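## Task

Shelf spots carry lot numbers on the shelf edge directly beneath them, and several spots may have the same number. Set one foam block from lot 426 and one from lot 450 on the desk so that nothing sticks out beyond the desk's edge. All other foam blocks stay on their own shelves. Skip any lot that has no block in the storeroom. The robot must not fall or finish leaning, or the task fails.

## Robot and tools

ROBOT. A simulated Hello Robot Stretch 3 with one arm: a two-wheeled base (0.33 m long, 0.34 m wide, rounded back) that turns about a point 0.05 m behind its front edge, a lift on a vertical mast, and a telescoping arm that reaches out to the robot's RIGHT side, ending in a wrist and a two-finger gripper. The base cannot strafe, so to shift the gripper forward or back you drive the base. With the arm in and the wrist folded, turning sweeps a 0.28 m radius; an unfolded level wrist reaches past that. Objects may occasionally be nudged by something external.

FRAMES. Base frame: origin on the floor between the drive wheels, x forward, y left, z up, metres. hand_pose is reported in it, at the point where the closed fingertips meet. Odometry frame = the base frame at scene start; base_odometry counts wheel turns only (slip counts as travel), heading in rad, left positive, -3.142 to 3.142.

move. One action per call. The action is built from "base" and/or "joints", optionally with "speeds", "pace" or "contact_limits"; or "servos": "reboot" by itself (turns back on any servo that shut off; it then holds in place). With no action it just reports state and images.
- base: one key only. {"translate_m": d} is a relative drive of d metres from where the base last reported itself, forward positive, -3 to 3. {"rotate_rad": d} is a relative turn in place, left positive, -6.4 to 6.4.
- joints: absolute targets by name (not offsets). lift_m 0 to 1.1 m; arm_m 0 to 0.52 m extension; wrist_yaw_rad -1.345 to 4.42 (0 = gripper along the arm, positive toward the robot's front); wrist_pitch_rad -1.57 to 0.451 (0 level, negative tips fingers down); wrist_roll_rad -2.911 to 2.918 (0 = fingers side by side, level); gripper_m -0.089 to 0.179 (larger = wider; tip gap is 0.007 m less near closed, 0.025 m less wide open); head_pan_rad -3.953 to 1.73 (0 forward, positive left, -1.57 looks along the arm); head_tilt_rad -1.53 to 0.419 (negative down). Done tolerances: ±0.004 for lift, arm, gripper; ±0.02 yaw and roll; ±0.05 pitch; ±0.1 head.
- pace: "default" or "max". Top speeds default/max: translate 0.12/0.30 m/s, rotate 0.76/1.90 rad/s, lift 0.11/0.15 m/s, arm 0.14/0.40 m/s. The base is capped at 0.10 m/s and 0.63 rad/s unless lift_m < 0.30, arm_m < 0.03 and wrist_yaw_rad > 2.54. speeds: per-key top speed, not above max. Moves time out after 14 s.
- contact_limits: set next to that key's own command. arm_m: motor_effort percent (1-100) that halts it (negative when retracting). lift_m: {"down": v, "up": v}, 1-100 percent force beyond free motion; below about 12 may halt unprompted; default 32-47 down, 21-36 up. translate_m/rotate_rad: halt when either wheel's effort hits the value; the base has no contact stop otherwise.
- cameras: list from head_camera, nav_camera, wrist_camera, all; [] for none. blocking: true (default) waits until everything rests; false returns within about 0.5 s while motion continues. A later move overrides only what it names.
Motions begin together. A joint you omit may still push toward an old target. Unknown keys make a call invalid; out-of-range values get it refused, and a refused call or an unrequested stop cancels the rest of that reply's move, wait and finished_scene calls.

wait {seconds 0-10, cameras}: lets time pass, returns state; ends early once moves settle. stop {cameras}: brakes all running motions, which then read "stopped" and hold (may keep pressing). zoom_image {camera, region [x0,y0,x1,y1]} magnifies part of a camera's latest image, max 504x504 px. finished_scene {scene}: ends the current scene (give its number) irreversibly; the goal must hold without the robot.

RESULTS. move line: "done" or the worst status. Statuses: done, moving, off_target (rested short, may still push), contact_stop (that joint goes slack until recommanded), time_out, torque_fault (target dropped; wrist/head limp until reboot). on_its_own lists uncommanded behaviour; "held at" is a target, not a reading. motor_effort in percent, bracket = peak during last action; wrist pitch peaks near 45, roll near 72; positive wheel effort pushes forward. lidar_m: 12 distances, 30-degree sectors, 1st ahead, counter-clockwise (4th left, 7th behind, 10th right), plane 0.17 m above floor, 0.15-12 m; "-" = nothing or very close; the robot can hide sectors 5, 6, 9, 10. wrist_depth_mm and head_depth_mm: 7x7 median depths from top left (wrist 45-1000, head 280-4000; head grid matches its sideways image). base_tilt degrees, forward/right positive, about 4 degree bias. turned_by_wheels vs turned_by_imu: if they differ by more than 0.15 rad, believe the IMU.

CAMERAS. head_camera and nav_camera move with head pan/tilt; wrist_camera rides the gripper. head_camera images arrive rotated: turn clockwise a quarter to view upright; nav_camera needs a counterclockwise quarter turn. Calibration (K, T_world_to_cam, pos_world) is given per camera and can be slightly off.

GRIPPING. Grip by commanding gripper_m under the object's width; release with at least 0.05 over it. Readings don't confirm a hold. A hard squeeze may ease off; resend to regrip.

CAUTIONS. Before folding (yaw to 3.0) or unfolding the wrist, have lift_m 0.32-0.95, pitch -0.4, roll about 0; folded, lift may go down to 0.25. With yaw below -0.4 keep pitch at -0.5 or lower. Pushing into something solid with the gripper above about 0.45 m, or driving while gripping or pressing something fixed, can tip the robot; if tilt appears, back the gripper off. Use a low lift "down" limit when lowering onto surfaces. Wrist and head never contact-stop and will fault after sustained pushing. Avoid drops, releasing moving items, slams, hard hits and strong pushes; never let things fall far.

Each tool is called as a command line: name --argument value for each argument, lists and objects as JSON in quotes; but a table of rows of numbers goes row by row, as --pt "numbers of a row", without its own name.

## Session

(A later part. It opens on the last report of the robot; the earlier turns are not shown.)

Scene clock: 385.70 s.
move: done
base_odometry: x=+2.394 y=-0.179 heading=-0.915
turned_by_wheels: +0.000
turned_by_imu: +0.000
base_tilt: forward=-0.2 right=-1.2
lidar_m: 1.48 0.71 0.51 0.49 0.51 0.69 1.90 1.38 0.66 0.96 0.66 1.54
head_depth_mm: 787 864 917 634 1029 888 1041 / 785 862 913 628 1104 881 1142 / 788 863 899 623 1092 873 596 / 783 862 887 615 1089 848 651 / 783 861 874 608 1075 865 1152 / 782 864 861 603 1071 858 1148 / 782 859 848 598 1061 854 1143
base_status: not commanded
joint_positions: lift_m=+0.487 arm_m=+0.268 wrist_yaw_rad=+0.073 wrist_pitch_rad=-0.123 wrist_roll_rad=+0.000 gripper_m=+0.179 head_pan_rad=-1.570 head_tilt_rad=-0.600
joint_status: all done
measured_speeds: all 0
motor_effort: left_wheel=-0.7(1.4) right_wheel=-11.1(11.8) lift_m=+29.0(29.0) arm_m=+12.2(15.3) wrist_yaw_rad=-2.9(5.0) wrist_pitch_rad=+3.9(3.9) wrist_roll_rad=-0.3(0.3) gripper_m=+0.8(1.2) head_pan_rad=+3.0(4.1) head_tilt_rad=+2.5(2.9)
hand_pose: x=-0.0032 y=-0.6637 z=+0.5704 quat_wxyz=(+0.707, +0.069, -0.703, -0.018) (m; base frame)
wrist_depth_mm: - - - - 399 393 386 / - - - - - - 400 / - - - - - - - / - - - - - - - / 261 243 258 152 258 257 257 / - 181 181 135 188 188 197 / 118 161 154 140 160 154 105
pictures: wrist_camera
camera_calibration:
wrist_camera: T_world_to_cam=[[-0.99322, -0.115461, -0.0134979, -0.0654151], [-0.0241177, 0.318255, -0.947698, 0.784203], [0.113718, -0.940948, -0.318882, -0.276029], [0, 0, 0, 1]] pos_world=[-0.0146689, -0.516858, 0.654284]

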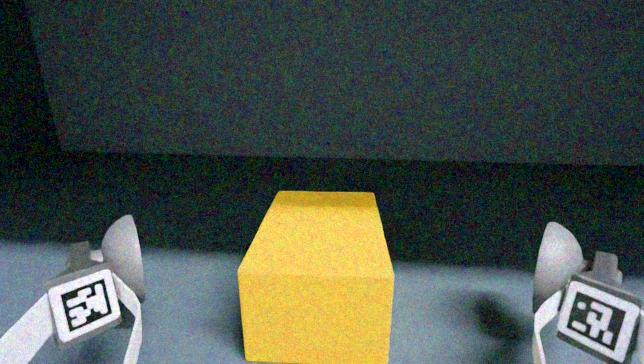

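move --joints '{"gripper_m":0.02}' --cameras '[]'

move --joints '{"lift_m":0.57}' --cameras '["wrist_camera"]'

move --joints '{"arm_m":0.0}' --cameras '["wrist_camera"]'

Scene clock: 394.27 s.
move: done
base_odometry: x=+2.394 y=-0.179 heading=-0.915
turned_by_wheels: +0.000
turned_by_imu: +0.000
base_tilt: forward=-0.2 right=-1.2
lidar_m: 1.47 0.71 0.51 0.49 0.51 0.70 1.90 1.38 0.66 0.96 0.67 1.53
head_depth_mm: 787 864 918 635 1036 889 1053 / 789 867 912 630 1109 877 1143 / 786 862 899 622 1102 872 596 / 783 864 887 614 1084 849 652 / 782 862 875 608 1087 862 1145 / 782 858 864 604 1073 862 1147 / 782 861 847 597 1064 856 1140
base_status: not commanded
joint_positions: lift_m=+0.487 arm_m=+0.268 wrist_yaw_rad=+0.073 wrist_pitch_rad=-0.123 wrist_roll_rad=+0.000 gripper_m=+0.021 head_pan_rad=-1.570 head_tilt_rad=-0.600
joint_status: all done
measured_speeds: all 0
motor_effort: left_wheel=-0.4(1.2) right_wheel=-11.3(12.4) lift_m=+29.0(30.4) arm_m=+9.1(10.9) wrist_yaw_rad=-2.8(4.7) wrist_pitch_rad=+3.7(3.9) wrist_roll_rad=+0.1(0.3) gripper_m=-15.1(87.0) head_pan_rad=+3.0(3.8) head_tilt_rad=+2.1(2.6)
hand_pose: x=-0.0032 y=-0.6637 z=+0.5704 quat_wxyz=(+0.707, +0.069, -0.703, -0.018) (m; base frame)
wrist_depth_mm: - - - - 402 396 384 / - - - - - - 398 / - - - - - - - / - - - - - - - / 261 259 162 152 157 258 257 / 198 199 128 135 128 197 197 / 168 155 155 140 145 154 159
pictures: none
No camera images: "cameras" was empty.

Scene clock: 395.87 s.
move: done
base_odometry: x=+2.394 y=-0.179 heading=-0.915
turned_by_wheels: +0.000
turned_by_imu: +0.000
base_tilt: forward=-0.4 right=-1.2
lidar_m: 1.48 0.71 0.51 0.49 0.51 0.70 1.90 1.37 0.66 0.96 0.67 1.53
head_depth_mm: 785 863 919 637 1034 886 1043 / 787 866 915 627 1105 879 1092 / 785 861 901 621 1097 595 570 / 787 862 884 614 1085 658 1103 / 784 863 871 608 1083 866 1144 / 782 860 862 603 1075 860 1144 / 784 858 850 598 1065 853 1138
base_status: not commanded
joint_positions: lift_m=+0.570 arm_m=+0.268 wrist_yaw_rad=+0.073 wrist_pitch_rad=-0.123 wrist_roll_rad=+0.000 gripper_m=+0.021 head_pan_rad=-1.570 head_tilt_rad=-0.600
joint_status: all done
measured_speeds: all 0
motor_effort: left_wheel=-0.9(1.2) right_wheel=-10.9(11.9) lift_m=+29.3(32.5) arm_m=+8.2(9.7) wrist_yaw_rad=-2.2(4.3) wrist_pitch_rad=+3.7(4.0) wrist_roll_rad=+0.1(0.3) gripper_m=-14.6(15.2) head_pan_rad=+3.0(3.3) head_tilt_rad=+2.1(2.7)
hand_pose: x=-0.0032 y=-0.6637 z=+0.6534 quat_wxyz=(+0.707, +0.069, -0.703, -0.018) (m; base frame)
wrist_depth_mm: - - - - 401 395 385 / - - - - - - 397 / - - - - - - - / - - - - - - - / - - 152 152 148 - - / 321 - 128 135 128 305 318 / 273 98 253 141 145 261 271
pictures: wrist_camera
camera_calibration:
wrist_camera: T_world_to_cam=[[-0.99322, -0.115461, -0.0134979, -0.0642948], [-0.0241177, 0.318255, -0.947698, 0.862862], [0.113718, -0.940948, -0.318882, -0.249562], [0, 0, 0, 1]] pos_world=[-0.0146689, -0.516858, 0.737284]

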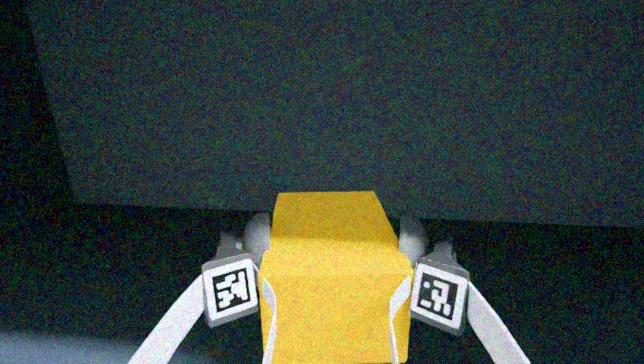

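Scene clock: 399.07 s.
move: done
base_odometry: x=+2.394 y=-0.179 heading=-0.915
turned_by_wheels: +0.000
turned_by_imu: +0.000
base_tilt: forward=-0.2 right=-1.2
lidar_m: 1.47 0.71 0.51 0.49 0.51 0.69 1.90 1.38 0.66 0.96 0.67 1.54
head_depth_mm: 787 864 916 634 1030 885 1045 / 786 865 915 630 1103 879 1150 / 785 861 899 623 1096 875 1135 / 785 862 889 615 1089 868 632 / 782 862 873 611 1083 866 1101 / 783 860 864 604 1076 865 1150 / 782 857 849 598 1063 853 1144
base_status: not commanded
joint_positions: lift_m=+0.570 arm_m=+0.001 wrist_yaw_rad=+0.073 wrist_pitch_rad=-0.123 wrist_roll_rad=+0.000 gripper_m=+0.021 head_pan_rad=-1.570 head_tilt_rad=-0.600
joint_status: all done
measured_speeds: all 0
motor_effort: left_wheel=-1.0(1.4) right_wheel=-11.5(11.7) lift_m=+24.2(29.6) arm_m=-12.4(14.3) wrist_yaw_rad=-2.0(4.5) wrist_pitch_rad=+3.9(3.9) wrist_roll_rad=+0.0(0.3) gripper_m=-15.0(15.3) head_pan_rad=+2.9(3.4) head_tilt_rad=+0.9(2.6)
hand_pose: x=-0.0032 y=-0.3962 z=+0.6534 quat_wxyz=(+0.707, +0.069, -0.703, -0.018) (m; base frame)
wrist_depth_mm: - - - - - - 603 / - - - - - - 628 / - - - - - - 668 / - - - - - - 627 / - - 151 152 148 - - / - - 128 135 127 305 321 / - - - 141 140 301 298
pictures: wrist_camera
camera_calibration:
wrist_camera: T_world_to_cam=[[-0.99322, -0.115461, -0.0134979, -0.0334204], [-0.0241177, 0.318255, -0.947698, 0.77776], [0.113718, -0.940948, -0.318882, 0.00204777], [0, 0, 0, 1]] pos_world=[-0.0146689, -0.249458, 0.737284]

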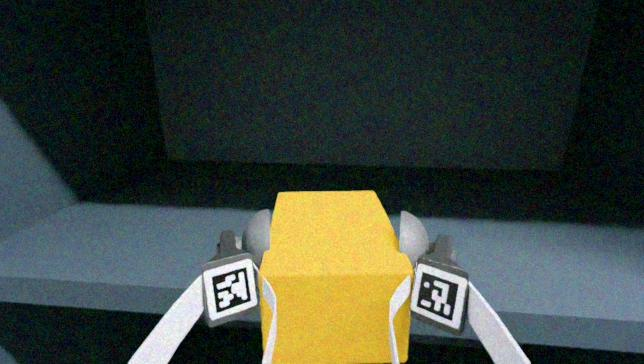

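move --base '{"translate_m":0.86}' --joints '{"lift_m":0.88}' --cameras '[]'

move --base '{"rotate_rad":1.6}' --cameras '[]'

move --base '{"translate_m":-1.2}' --cameras '[]'

move --base '{"rotate_rad":-0.98}' --joints '{"head_pan_rad":-2.6,"head_tilt_rad":-0.4}' --cameras '["nav_camera","wrist_camera"]'

Scene clock: 435.03 s.
move: done
base_odometry: x=+2.918 y=-0.861 heading=-0.915
turned_by_wheels: +0.000
turned_by_imu: +0.000
base_tilt: forward=-0.4 right=-1.1
lidar_m: 0.63 0.65 0.52 0.50 0.52 0.70 1.92 1.37 0.64 2.49 0.89 0.65
head_depth_mm: 2703 2866 3235 1052 1032 1015 - / 2693 2905 3207 2487 1868 1482 - / 2707 2939 3229 2483 1852 1399 - / 2685 2954 3244 2451 464 281 293 / 2695 2933 3184 2436 1705 1457 1197 / 2620 2831 2951 2387 1820 1456 1216 / 1840 1867 1902 1940 1733 1448 1217
base_status: done
joint_positions: lift_m=+0.880 arm_m=+0.001 wrist_yaw_rad=+0.073 wrist_pitch_rad=-0.123 wrist_roll_rad=+0.000 gripper_m=+0.021 head_pan_rad=-1.570 head_tilt_rad=-0.600
joint_status: all done
measured_speeds: all 0
motor_effort: left_wheel=+8.3(11.5) right_wheel=+1.6(11.4) lift_m=+29.6(32.7) arm_m=-11.2(12.8) wrist_yaw_rad=-1.8(4.6) wrist_pitch_rad=+3.7(3.9) wrist_roll_rad=+0.1(0.4) gripper_m=-14.7(15.4) head_pan_rad=+2.0(3.3) head_tilt_rad=+0.3(1.9)
hand_pose: x=-0.0032 y=-0.3962 z=+0.9634 quat_wxyz=(+0.707, +0.069, -0.703, -0.018) (m; base frame)
wrist_depth_mm: - - - - - - - / - - - - - - - / - - - - - - - / - - - - - - - / - - 156 152 161 - - / - - 128 135 128 - - / - 98 - 140 144 - -
pictures: none
No camera images: "cameras" was empty.

Scene clock: 438.70 s.
move: done
base_odometry: x=+2.918 y=-0.861 heading=+0.684
turned_by_wheels: +1.600
turned_by_imu: +1.574
base_tilt: forward=-0.3 right=-1.1
lidar_m: 0.50 0.52 0.71 2.01 1.35 0.65 2.36 0.88 0.65 0.62 0.65 0.51
head_depth_mm: 495 544 605 680 776 904 - / 495 545 605 679 777 886 - / 495 544 605 680 762 888 - / 495 545 603 681 464 281 294 / 497 546 606 680 735 907 1087 / 495 545 605 681 779 911 1089 / 497 546 608 681 780 910 1094
base_status: done
joint_positions: lift_m=+0.880 arm_m=+0.001 wrist_yaw_rad=+0.072 wrist_pitch_rad=-0.123 wrist_roll_rad=+0.000 gripper_m=+0.021 head_pan_rad=-1.570 head_tilt_rad=-0.600
joint_status: not commanded
measured_speeds: all 0
motor_effort: left_wheel=-8.9(13.2) right_wheel=+8.6(12.4) lift_m=+28.7(29.8) arm_m=-12.0(13.0) wrist_yaw_rad=-1.8(4.2) wrist_pitch_rad=+3.7(3.9) wrist_roll_rad=+0.1(0.3) gripper_m=-14.9(15.4) head_pan_rad=+2.0(2.7) head_tilt_rad=+0.4(0.9)
hand_pose: x=-0.0033 y=-0.3962 z=+0.9634 quat_wxyz=(+0.707, +0.069, -0.703, -0.018) (m; base frame)
wrist_depth_mm: - - - - - - - / - - - - - - - / - - - - - - - / - - - - - - - / - - 151 152 148 - - / - - 128 135 128 - - / - - - 140 140 - -
pictures: none
No camera images: "cameras" was empty.

Scene clock: 451.83 s.
move: done
base_odometry: x=+1.988 y=-1.619 heading=+0.685
turned_by_wheels: +0.000
turned_by_imu: -0.001
base_tilt: forward=-0.3 right=-1.2
lidar_m: 1.68 0.57 0.46 0.90 2.03 1.78 2.06 0.86 0.64 0.61 0.64 0.88
head_depth_mm: 486 532 592 665 764 886 - / 486 532 593 668 764 868 - / 486 533 593 668 746 866 - / 486 534 593 668 464 281 293 / 486 534 595 669 719 895 1061 / 488 535 594 668 763 892 1066 / 488 536 595 670 765 891 1068
base_status: done
joint_positions: lift_m=+0.880 arm_m=+0.001 wrist_yaw_rad=+0.072 wrist_pitch_rad=-0.123 wrist_roll_rad=+0.000 gripper_m=+0.021 head_pan_rad=-1.570 head_tilt_rad=-0.600
joint_status: not commanded
measured_speeds: all 0
motor_effort: left_wheel=-3.7(14.6) right_wheel=-7.6(11.6) lift_m=+27.6(29.6) arm_m=-8.1(12.7) wrist_yaw_rad=-3.6(4.2) wrist_pitch_rad=+3.8(3.9) wrist_roll_rad=-0.2(0.3) gripper_m=-14.5(15.5) head_pan_rad=+2.0(2.6) head_tilt_rad=-1.6(2.1)
hand_pose: x=-0.0033 y=-0.3962 z=+0.9634 quat_wxyz=(+0.707, +0.069, -0.703, -0.018) (m; base frame)
wrist_depth_mm: - - - - - - - / - - - - - - - / - - - - - - - / - - - - - - - / - - 152 152 148 - - / - - 128 135 128 - - / - - - 140 140 - -
pictures: none
No camera images: "cameras" was empty.

Scene clock: 454.50 s.
move: done
base_odometry: x=+1.988 y=-1.619 heading=-0.295
turned_by_wheels: -0.980
turned_by_imu: -0.963
base_tilt: forward=-0.3 right=-1.2
lidar_m: 0.65 0.96 1.68 0.53 0.50 1.31 2.03 1.78 1.81 0.80 0.63 0.61
head_depth_mm: 2240 2417 2620 2124 2347 1811 1432 / 2115 2251 2441 2106 2330 1794 1416 / 2007 2165 2309 2058 2400 1786 1420 / 1927 2043 2213 1894 2126 1773 1416 / 1834 1952 2061 2225 2293 1764 1410 / 1762 1868 1984 2122 2250 1754 1395 / 1701 1793 1890 1991 2144 1753 1422
base_status: done
joint_positions: lift_m=+0.880 arm_m=+0.001 wrist_yaw_rad=+0.072 wrist_pitch_rad=-0.123 wrist_roll_rad=+0.000 gripper_m=+0.021 head_pan_rad=-2.603 head_tilt_rad=-0.399
joint_status: all done
measured_speeds: all 0
motor_effort: left_wheel=+8.8(12.0) right_wheel=-10.5(14.0) lift_m=+27.9(28.4) arm_m=-11.5(11.5) wrist_yaw_rad=-2.9(4.6) wrist_pitch_rad=+3.9(3.9) wrist_roll_rad=+0.0(0.3) gripper_m=-14.8(15.5) head_pan_rad=+3.0(6.2) head_tilt_rad=+3.4(7.8)
hand_pose: x=-0.0033 y=-0.3963 z=+0.9634 quat_wxyz=(+0.707, +0.069, -0.703, -0.018) (m; base frame)
wrist_depth_mm: - - - - - - - / - - - - - - - / - - - - - - - / - - - - - - - / - - 151 152 161 - - / - - 128 135 128 - - / - - - 140 144 - -
pictures: nav_camera (sideways), wrist_camera
camera_calibration:
nav_camera: T_world_to_cam=[[-0.303629, -0.201426, 0.931256, -1.16705], [-0.526546, 0.850059, 0.0121877, 0.0374748], [-0.794078, -0.486648, -0.364162, 0.432028], [0, 0, 0, 1]] pos_world=[0.00844554, -0.056685, 1.24369]
wrist_camera: T_world_to_cam=[[-0.993283, -0.11492, -0.0135287, -0.0291686], [-0.023914, 0.31826, -0.947702, 1.07155], [0.113216, -0.941012, -0.31887, 0.100877], [0, 0, 0, 1]] pos_world=[-0.0147683, -0.249458, 1.04728]

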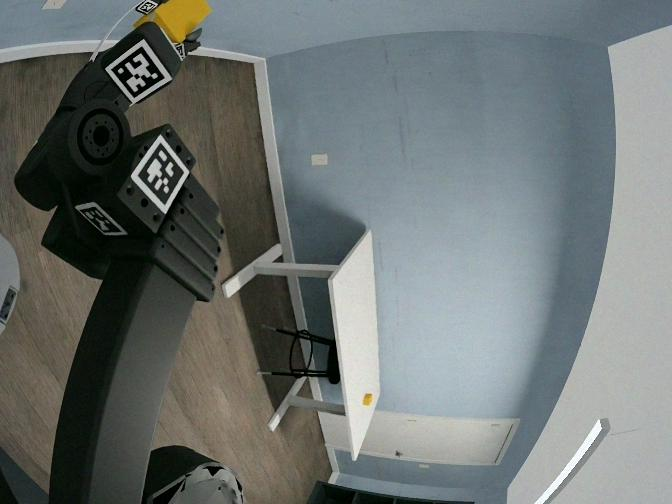

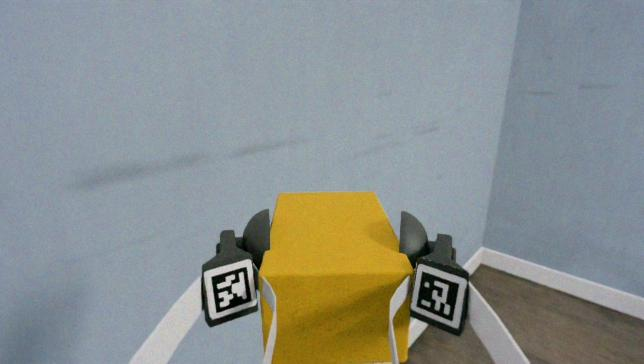

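move --base '{"translate_m":-0.8}' --cameras '[]'

move --base '{"translate_m":-0.78}' --cameras '[]'

move --base '{"rotate_rad":-0.622}' --joints '{"head_pan_rad":-1.75,"head_tilt_rad":-0.6}' --cameras '["head_camera","nav_camera"]'

Scene clock: 471.83 s.
move: done
base_odometry: x=+1.223 y=-1.387 heading=-0.295
turned_by_wheels: +0.000
turned_by_imu: -0.001
base_tilt: forward=-0.3 right=-1.1
lidar_m: 1.34 0.69 0.68 0.73 1.06 3.01 1.25 1.27 1.16 1.65 1.28 1.26
head_depth_mm: 1719 1853 2025 1777 1780 1811 1428 / 1645 1771 1894 1749 1313 1727 1425 / 1577 1683 1801 1737 1222 1787 1414 / 1484 1599 1718 1702 1151 1772 1405 / 1430 1514 1612 1673 1083 1768 1407 / 1370 1444 1542 1574 1072 1705 1392 / 1313 1388 1471 1522 1060 1524 1383
base_status: done
joint_positions: lift_m=+0.880 arm_m=+0.001 wrist_yaw_rad=+0.072 wrist_pitch_rad=-0.123 wrist_roll_rad=+0.000 gripper_m=+0.021 head_pan_rad=-2.600 head_tilt_rad=-0.400
joint_status: not commanded
measured_speeds: all 0
motor_effort: left_wheel=-0.6(9.9) right_wheel=-11.4(14.7) lift_m=+27.1(28.2) arm_m=-12.1(12.9) wrist_yaw_rad=-3.6(4.2) wrist_pitch_rad=+3.8(4.0) wrist_roll_rad=+0.1(0.4) gripper_m=-14.8(15.6) head_pan_rad=+3.2(3.8) head_tilt_rad=-4.7(4.7)
hand_pose: x=-0.0033 y=-0.3962 z=+0.9634 quat_wxyz=(+0.707, +0.069, -0.703, -0.018) (m; base frame)
wrist_depth_mm: - - - - - - - / - - - - - - - / - - - - - - - / - - - - - - - / - - 156 152 161 - - / - - 128 135 128 - - / - - - 140 144 - -
pictures: none
No camera images: "cameras" was empty.

Scene clock: 480.77 s.
move: done
base_odometry: x=+0.476 y=-1.160 heading=-0.295
turned_by_wheels: +0.000
turned_by_imu: +0.000
base_tilt: forward=-0.3 right=-1.2
lidar_m: 2.02 1.14 1.12 1.19 1.74 2.38 0.98 0.54 0.68 0.86 1.82 1.89
head_depth_mm: 1247 1343 1466 1603 1115 815 684 / 1184 1266 1374 1476 1102 812 640 / 1128 1204 1303 1405 1100 803 637 / 1071 1144 1230 1329 1089 804 634 / 1030 1093 1165 1255 1075 795 631 / 985 1046 1110 1190 1070 792 628 / 945 996 1056 1127 1058 787 642
base_status: done
joint_positions: lift_m=+0.880 arm_m=+0.001 wrist_yaw_rad=+0.072 wrist_pitch_rad=-0.123 wrist_roll_rad=+0.000 gripper_m=+0.021 head_pan_rad=-2.600 head_tilt_rad=-0.400
joint_status: not commanded
measured_speeds: all 0
motor_effort: left_wheel=-6.0(9.8) right_wheel=-5.4(14.5) lift_m=+26.2(27.5) arm_m=-11.2(12.3) wrist_yaw_rad=-1.4(4.0) wrist_pitch_rad=+3.8(3.9) wrist_roll_rad=+0.2(0.3) gripper_m=-15.0(15.4) head_pan_rad=+2.9(3.7) head_tilt_rad=-2.3(4.6)
hand_pose: x=-0.0033 y=-0.3962 z=+0.9634 quat_wxyz=(+0.707, +0.069, -0.703, -0.018) (m; base frame)
wrist_depth_mm: - - - - - - - / - - - - - - - / - - - - - - - / - - - - - - - / - - 155 152 148 - - / - - 128 135 128 - - / - - 129 141 140 - -
pictures: none
No camera images: "cameras" was empty.

Scene clock: 482.87 s.
move: done
base_odometry: x=+0.476 y=-1.160 heading=-0.916
turned_by_wheels: -0.622
turned_by_imu: -0.612
base_tilt: forward=-0.3 right=-1.2
lidar_m: 1.90 1.96 1.16 1.12 1.16 1.58 2.38 0.98 0.54 0.68 0.86 1.64
head_depth_mm: 1025 1134 1275 1126 838 689 - / 998 1107 1242 1115 829 701 - / 992 1092 1216 1106 826 699 - / 966 1065 1189 1090 819 638 - / 949 1045 1157 1083 458 - - / 936 1030 1138 1073 472 631 583 / 919 1007 1112 1062 801 646 580
base_status: done
joint_positions: lift_m=+0.880 arm_m=+0.001 wrist_yaw_rad=+0.072 wrist_pitch_rad=-0.123 wrist_roll_rad=+0.000 gripper_m=+0.021 head_pan_rad=-1.744 head_tilt_rad=-0.605
joint_status: all done
measured_speeds: all 0
motor_effort: left_wheel=+7.8(12.1) right_wheel=-10.9(14.0) lift_m=+26.3(26.9) arm_m=-12.7(12.7) wrist_yaw_rad=-1.9(3.9) wrist_pitch_rad=+3.7(3.9) wrist_roll_rad=-0.1(0.3) gripper_m=-15.1(15.4) head_pan_rad=-3.3(4.9) head_tilt_rad=+0.4(7.4)
hand_pose: x=-0.0033 y=-0.3962 z=+0.9634 quat_wxyz=(+0.707, +0.069, -0.703, -0.018) (m; base frame)
wrist_depth_mm: - - - - - - - / - - - - - - - / - - - - - - - / - - - - - - - / - - 151 152 148 - - / - - 128 135 128 - - / - - - 140 140 - -
pictures: head_camera (sideways), nav_camera (sideways)
camera_calibration:
head_camera: T_world_to_cam=[[0.0448305, 0.524187, -0.850422, 1.12166], [0.978801, -0.193344, -0.0675762, 0.0816123], [-0.199847, -0.829365, -0.521742, 0.63577], [0, 0, 0, 1]] pos_world=[-0.00310996, -0.0448933, 1.29111]
nav_camera: T_world_to_cam=[[-0.0775932, -0.541195, 0.83731, -1.04587], [-0.987858, 0.155116, 0.00871455, 0.0448786], [-0.134596, -0.826467, -0.546659, 0.665498], [0, 0, 0, 1]] pos_world=[0.0527544, -0.0229712, 1.23913]

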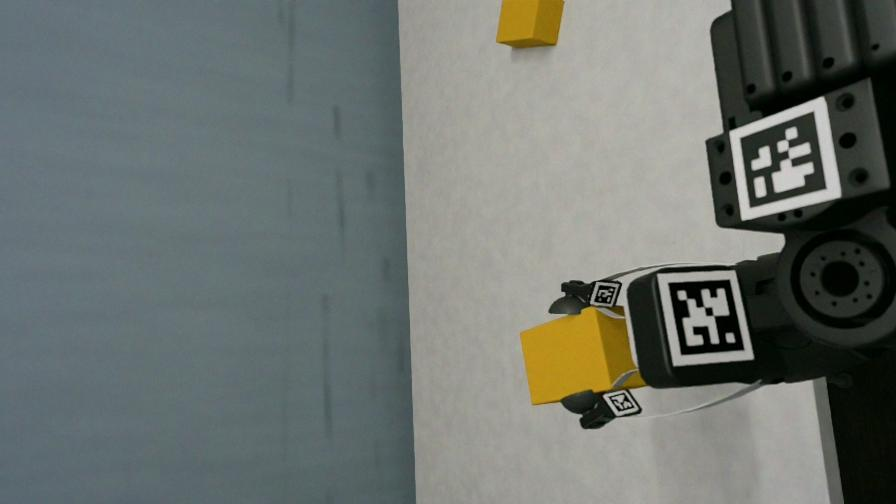

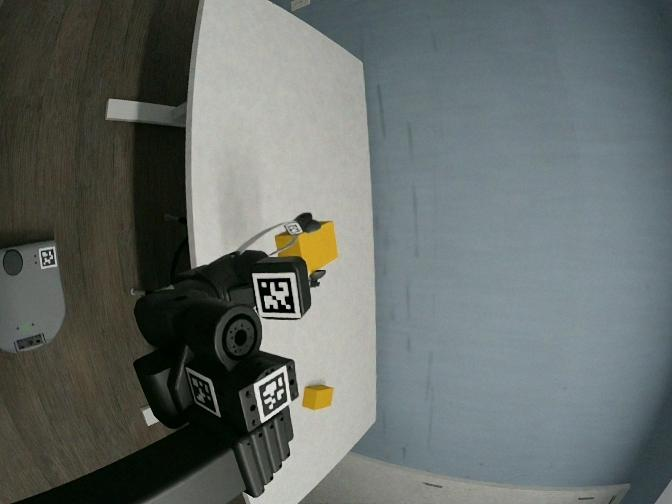

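move --joints '{"arm_m":0.22,"lift_m":0.74}' --cameras '[]'

move --joints '{"lift_m":0.672}' --speeds '{"lift_m":0.03}' --contact_limits '{"lift_m":{"down":13}}' --cameras '["wrist_camera","head_camera"]'

Scene clock: 494.23 s.
move: done
base_odometry: x=+0.476 y=-1.160 heading=-0.916
turned_by_wheels: +0.000
turned_by_imu: +0.000
base_tilt: forward=-0.3 right=-1.3
lidar_m: 1.89 1.97 1.17 1.12 1.16 1.58 2.38 0.98 0.54 0.69 0.86 1.64
head_depth_mm: 1030 1133 1274 1138 843 670 1219 / 1008 1114 1243 1122 836 667 340 / 988 1091 1214 1113 830 389 339 / 966 1064 1183 1099 825 453 978 / 952 1044 1160 1092 537 467 1135 / 934 1024 1139 1086 734 651 588 / 923 1006 1111 1071 804 646 583
base_status: not commanded
joint_positions: lift_m=+0.740 arm_m=+0.220 wrist_yaw_rad=+0.072 wrist_pitch_rad=-0.123 wrist_roll_rad=+0.000 gripper_m=+0.021 head_pan_rad=-1.750 head_tilt_rad=-0.600
joint_status: all done
measured_speeds: all 0
motor_effort: left_wheel=+7.2(7.9) right_wheel=-10.3(11.2) lift_m=+26.8(28.1) arm_m=+12.8(14.1) wrist_yaw_rad=-3.0(3.7) wrist_pitch_rad=+3.8(3.9) wrist_roll_rad=+0.1(0.3) gripper_m=-14.4(15.4) head_pan_rad=-3.2(3.7) head_tilt_rad=+3.3(4.2)
hand_pose: x=-0.0033 y=-0.6157 z=+0.8234 quat_wxyz=(+0.707, +0.069, -0.703, -0.018) (m; base frame)
wrist_depth_mm: - - - - - - - / - - - - - - - / - - - - - - - / - - - - - - - / - - 151 152 148 - - / - - 128 135 128 - - / - - - 141 140 - -
pictures: none
No camera images: "cameras" was empty.

Scene clock: 496.93 s.
move: done
base_odometry: x=+0.476 y=-1.160 heading=-0.916
turned_by_wheels: +0.000
turned_by_imu: +0.000
base_tilt: forward=-0.4 right=-1.3
lidar_m: 1.89 1.96 1.17 1.12 1.16 1.59 2.38 0.98 0.54 0.68 0.86 1.64
head_depth_mm: 1030 1137 1271 1133 837 671 1223 / 1010 1113 1245 1129 837 667 1215 / 987 1089 1219 1117 827 626 387 / 968 1065 1190 1100 824 483 982 / 947 1043 1156 1094 789 492 1138 / 936 1023 1137 1084 784 634 586 / 917 1004 1111 1072 806 647 582
base_status: not commanded
joint_positions: lift_m=+0.672 arm_m=+0.220 wrist_yaw_rad=+0.072 wrist_pitch_rad=-0.118 wrist_roll_rad=+0.000 gripper_m=+0.021 head_pan_rad=-1.750 head_tilt_rad=-0.600
joint_status: all done
measured_speeds: all 0
motor_effort: left_wheel=+7.6(7.9) right_wheel=-10.1(11.4) lift_m=+23.2(27.0) arm_m=+8.0(12.5) wrist_yaw_rad=-2.9(4.2) wrist_pitch_rad=+2.9(3.9) wrist_roll_rad=+0.1(0.5) gripper_m=-14.7(15.3) head_pan_rad=-2.7(3.7) head_tilt_rad=+2.4(3.8)
contact_limits: lift_m down 13 (down: maximum 72; up: maximum 65)
hand_pose: x=-0.0033 y=-0.6159 z=+0.7566 quat_wxyz=(+0.707, +0.068, -0.703, -0.016) (m; base frame)
wrist_depth_mm: - - - - - - - / - - - - - - - / - - - - - - - / - - - - - - - / - - 151 152 148 - - / - - 128 134 128 - - / - - - 140 140 - -
pictures: head_camera (sideways), wrist_camera
camera_calibration:
head_camera: T_world_to_cam=[[0.0471819, 0.519817, -0.852974, 1.12491], [0.977589, -0.199422, -0.0674563, 0.0815121], [-0.205167, -0.830675, -0.517576, 0.630424], [0, 0, 0, 1]] pos_world=[-0.00341873, -0.0448147, 1.29131]
wrist_camera: T_world_to_cam=[[-0.993279, -0.114982, -0.0132974, -0.0574007], [-0.023614, 0.313764, -0.949207, 0.943853], [0.113314, -0.942513, -0.314371, -0.176131], [0, 0, 0, 1]] pos_world=[-0.0147686, -0.468753, 0.839779]

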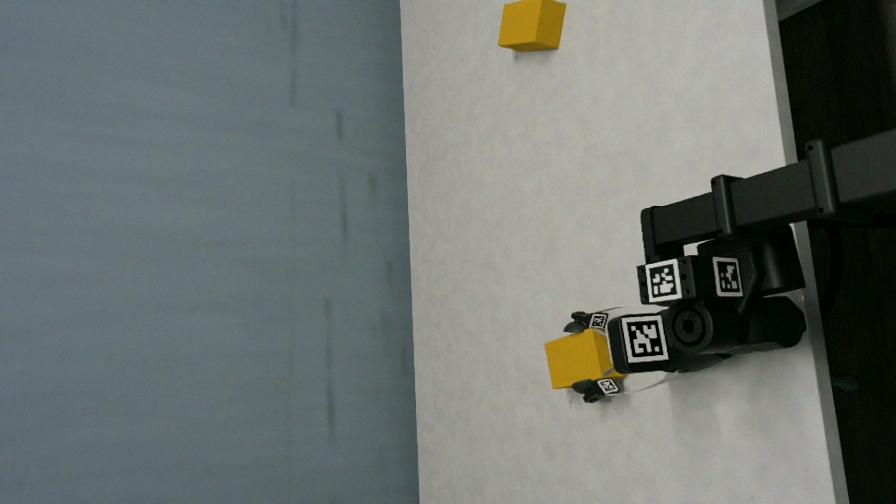

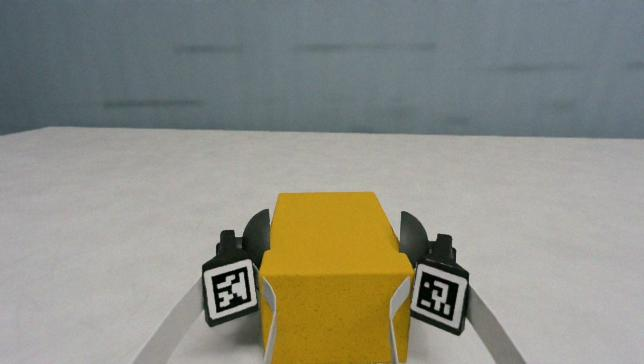

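move --joints '{"lift_m":0.667}' --speeds '{"lift_m":0.03}' --contact_limits '{"lift_m":{"down":13}}' --cameras '[]'

move --joints '{"gripper_m":0.179}' --cameras '[]'

move --joints '{"arm_m":0.0}' --cameras '["head_camera"]'

Scene clock: 504.03 s.
move: done
base_odometry: x=+0.476 y=-1.160 heading=-0.916
turned_by_wheels: +0.000
turned_by_imu: +0.000
base_tilt: forward=-0.2 right=-1.3
lidar_m: 1.89 1.96 1.17 1.12 1.16 1.58 2.38 0.98 0.54 0.68 0.86 1.64
head_depth_mm: 1030 1142 1277 1133 841 671 1216 / 1005 1113 1246 1121 837 668 1209 / 991 1091 1216 1111 829 644 389 / 970 1069 1188 1101 824 486 984 / 952 1048 1160 1094 791 497 1139 / 932 1020 1130 1080 783 634 586 / 916 1003 1107 1072 809 649 584
base_status: not commanded
joint_positions: lift_m=+0.667 arm_m=+0.220 wrist_yaw_rad=+0.072 wrist_pitch_rad=-0.100 wrist_roll_rad=+0.000 gripper_m=+0.021 head_pan_rad=-1.750 head_tilt_rad=-0.600
joint_status: all done
measured_speeds: all 0
motor_effort: left_wheel=+7.2(7.6) right_wheel=-10.4(10.8) lift_m=+20.6(24.5) arm_m=+3.0(3.7) wrist_yaw_rad=-2.2(3.8) wrist_pitch_rad=-0.5(2.8) wrist_roll_rad=+0.0(0.2) gripper_m=-14.6(15.1) head_pan_rad=-2.4(2.9) head_tilt_rad=+2.0(3.0)
contact_limits: lift_m down 13 (down: maximum 72; up: maximum 65)
hand_pose: x=-0.0032 y=-0.6169 z=+0.7562 quat_wxyz=(+0.707, +0.061, -0.704, -0.010) (m; base frame)
wrist_depth_mm: - - - - - - - / - - - - - - - / - - - - - - - / - - - - - - - / - - 151 152 147 - - / - - 128 134 128 - - / - 98 - 140 138 - -
pictures: none
No camera images: "cameras" was empty.

Scene clock: 506.17 s.
move: done
base_odometry: x=+0.476 y=-1.160 heading=-0.916
turned_by_wheels: +0.000
turned_by_imu: +0.000
base_tilt: forward=-0.3 right=-1.3
lidar_m: 1.89 1.96 1.17 1.12 1.16 1.58 2.38 0.98 0.54 0.69 0.86 1.64
head_depth_mm: 1032 1144 1270 1132 841 670 1221 / 1010 1113 1245 1123 834 667 1214 / 991 1089 1213 1115 829 644 390 / 971 1067 1187 1099 824 485 986 / 953 1048 1161 1092 791 497 1144 / 935 1020 1135 1077 783 633 586 / 919 1006 1113 1067 806 647 582
base_status: not commanded
joint_positions: lift_m=+0.667 arm_m=+0.220 wrist_yaw_rad=+0.072 wrist_pitch_rad=-0.114 wrist_roll_rad=+0.000 gripper_m=+0.179 head_pan_rad=-1.750 head_tilt_rad=-0.600
joint_status: all done
measured_speeds: all 0
motor_effort: left_wheel=+7.1(7.5) right_wheel=-9.9(10.8) lift_m=+28.9(30.2) arm_m=-0.8(3.6) wrist_yaw_rad=-1.6(4.6) wrist_pitch_rad=+2.1(2.2) wrist_roll_rad=+0.1(0.3) gripper_m=+0.9(84.1) head_pan_rad=-1.8(2.8) head_tilt_rad=+1.8(2.8)
contact_limits: lift_m down 13 (down: maximum 72; up: maximum 65)
hand_pose: x=-0.0033 y=-0.6162 z=+0.7526 quat_wxyz=(+0.707, +0.066, -0.704, -0.015) (m; base frame)
wrist_depth_mm: - - - - - - - / - - - - - - - / - - - - - - - / - - - - - - - / - 142 - 152 143 - - / - 126 - 134 134 - - / - - - 140 141 - 105
pictures: none
No camera images: "cameras" was empty.

Scene clock: 509.03 s.
move: done
base_odometry: x=+0.476 y=-1.160 heading=-0.916
turned_by_wheels: +0.000
turned_by_imu: +0.000
base_tilt: forward=-0.4 right=-1.3
lidar_m: 1.90 1.97 1.16 1.12 1.16 1.58 2.38 0.98 0.54 0.68 0.86 1.63
head_depth_mm: 1030 1140 1275 1136 841 671 1223 / 1009 1111 1244 1127 834 666 1220 / 986 1089 1214 1111 830 662 1173 / 971 1072 1192 1105 823 659 979 / 953 1043 1163 1091 792 655 575 / 932 1027 1135 1084 785 651 584 / 917 1006 1107 1072 808 648 581
base_status: not commanded
joint_positions: lift_m=+0.667 arm_m=+0.001 wrist_yaw_rad=+0.072 wrist_pitch_rad=-0.115 wrist_roll_rad=+0.000 gripper_m=+0.179 head_pan_rad=-1.750 head_tilt_rad=-0.600
joint_status: all done
measured_speeds: all 0
motor_effort: left_wheel=+7.3(7.4) right_wheel=-9.9(10.7) lift_m=+24.8(29.6) arm_m=-12.1(13.8) wrist_yaw_rad=-2.2(4.4) wrist_pitch_rad=+2.3(2.3) wrist_roll_rad=+0.3(0.3) gripper_m=+0.6(1.2) head_pan_rad=-2.2(2.6) head_tilt_rad=+2.0(2.5)
contact_limits: lift_m down 13 (down: maximum 72; up: maximum 65)
hand_pose: x=-0.0033 y=-0.3967 z=+0.7525 quat_wxyz=(+0.707, +0.066, -0.704, -0.015) (m; base frame)
wrist_depth_mm: - - - - - - - / - - - - - - - / - - - - - - - / - - - - - - - / - 142 - - - - - / - 126 - - - - - / - - - - - - 105
pictures: head_camera (sideways)
camera_calibration:
head_camera: T_world_to_cam=[[0.0471819, 0.519817, -0.852974, 1.12491], [0.977589, -0.199422, -0.0674563, 0.0815121], [-0.205167, -0.830675, -0.517576, 0.630424], [0, 0, 0, 1]] pos_world=[-0.00341873, -0.0448147, 1.29131]

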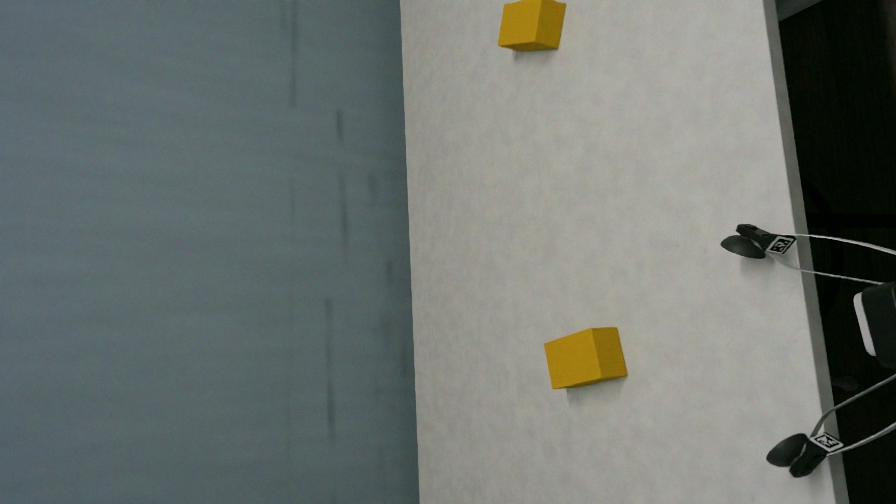

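finished_scene --scene 3

The scene is finished: the task was done.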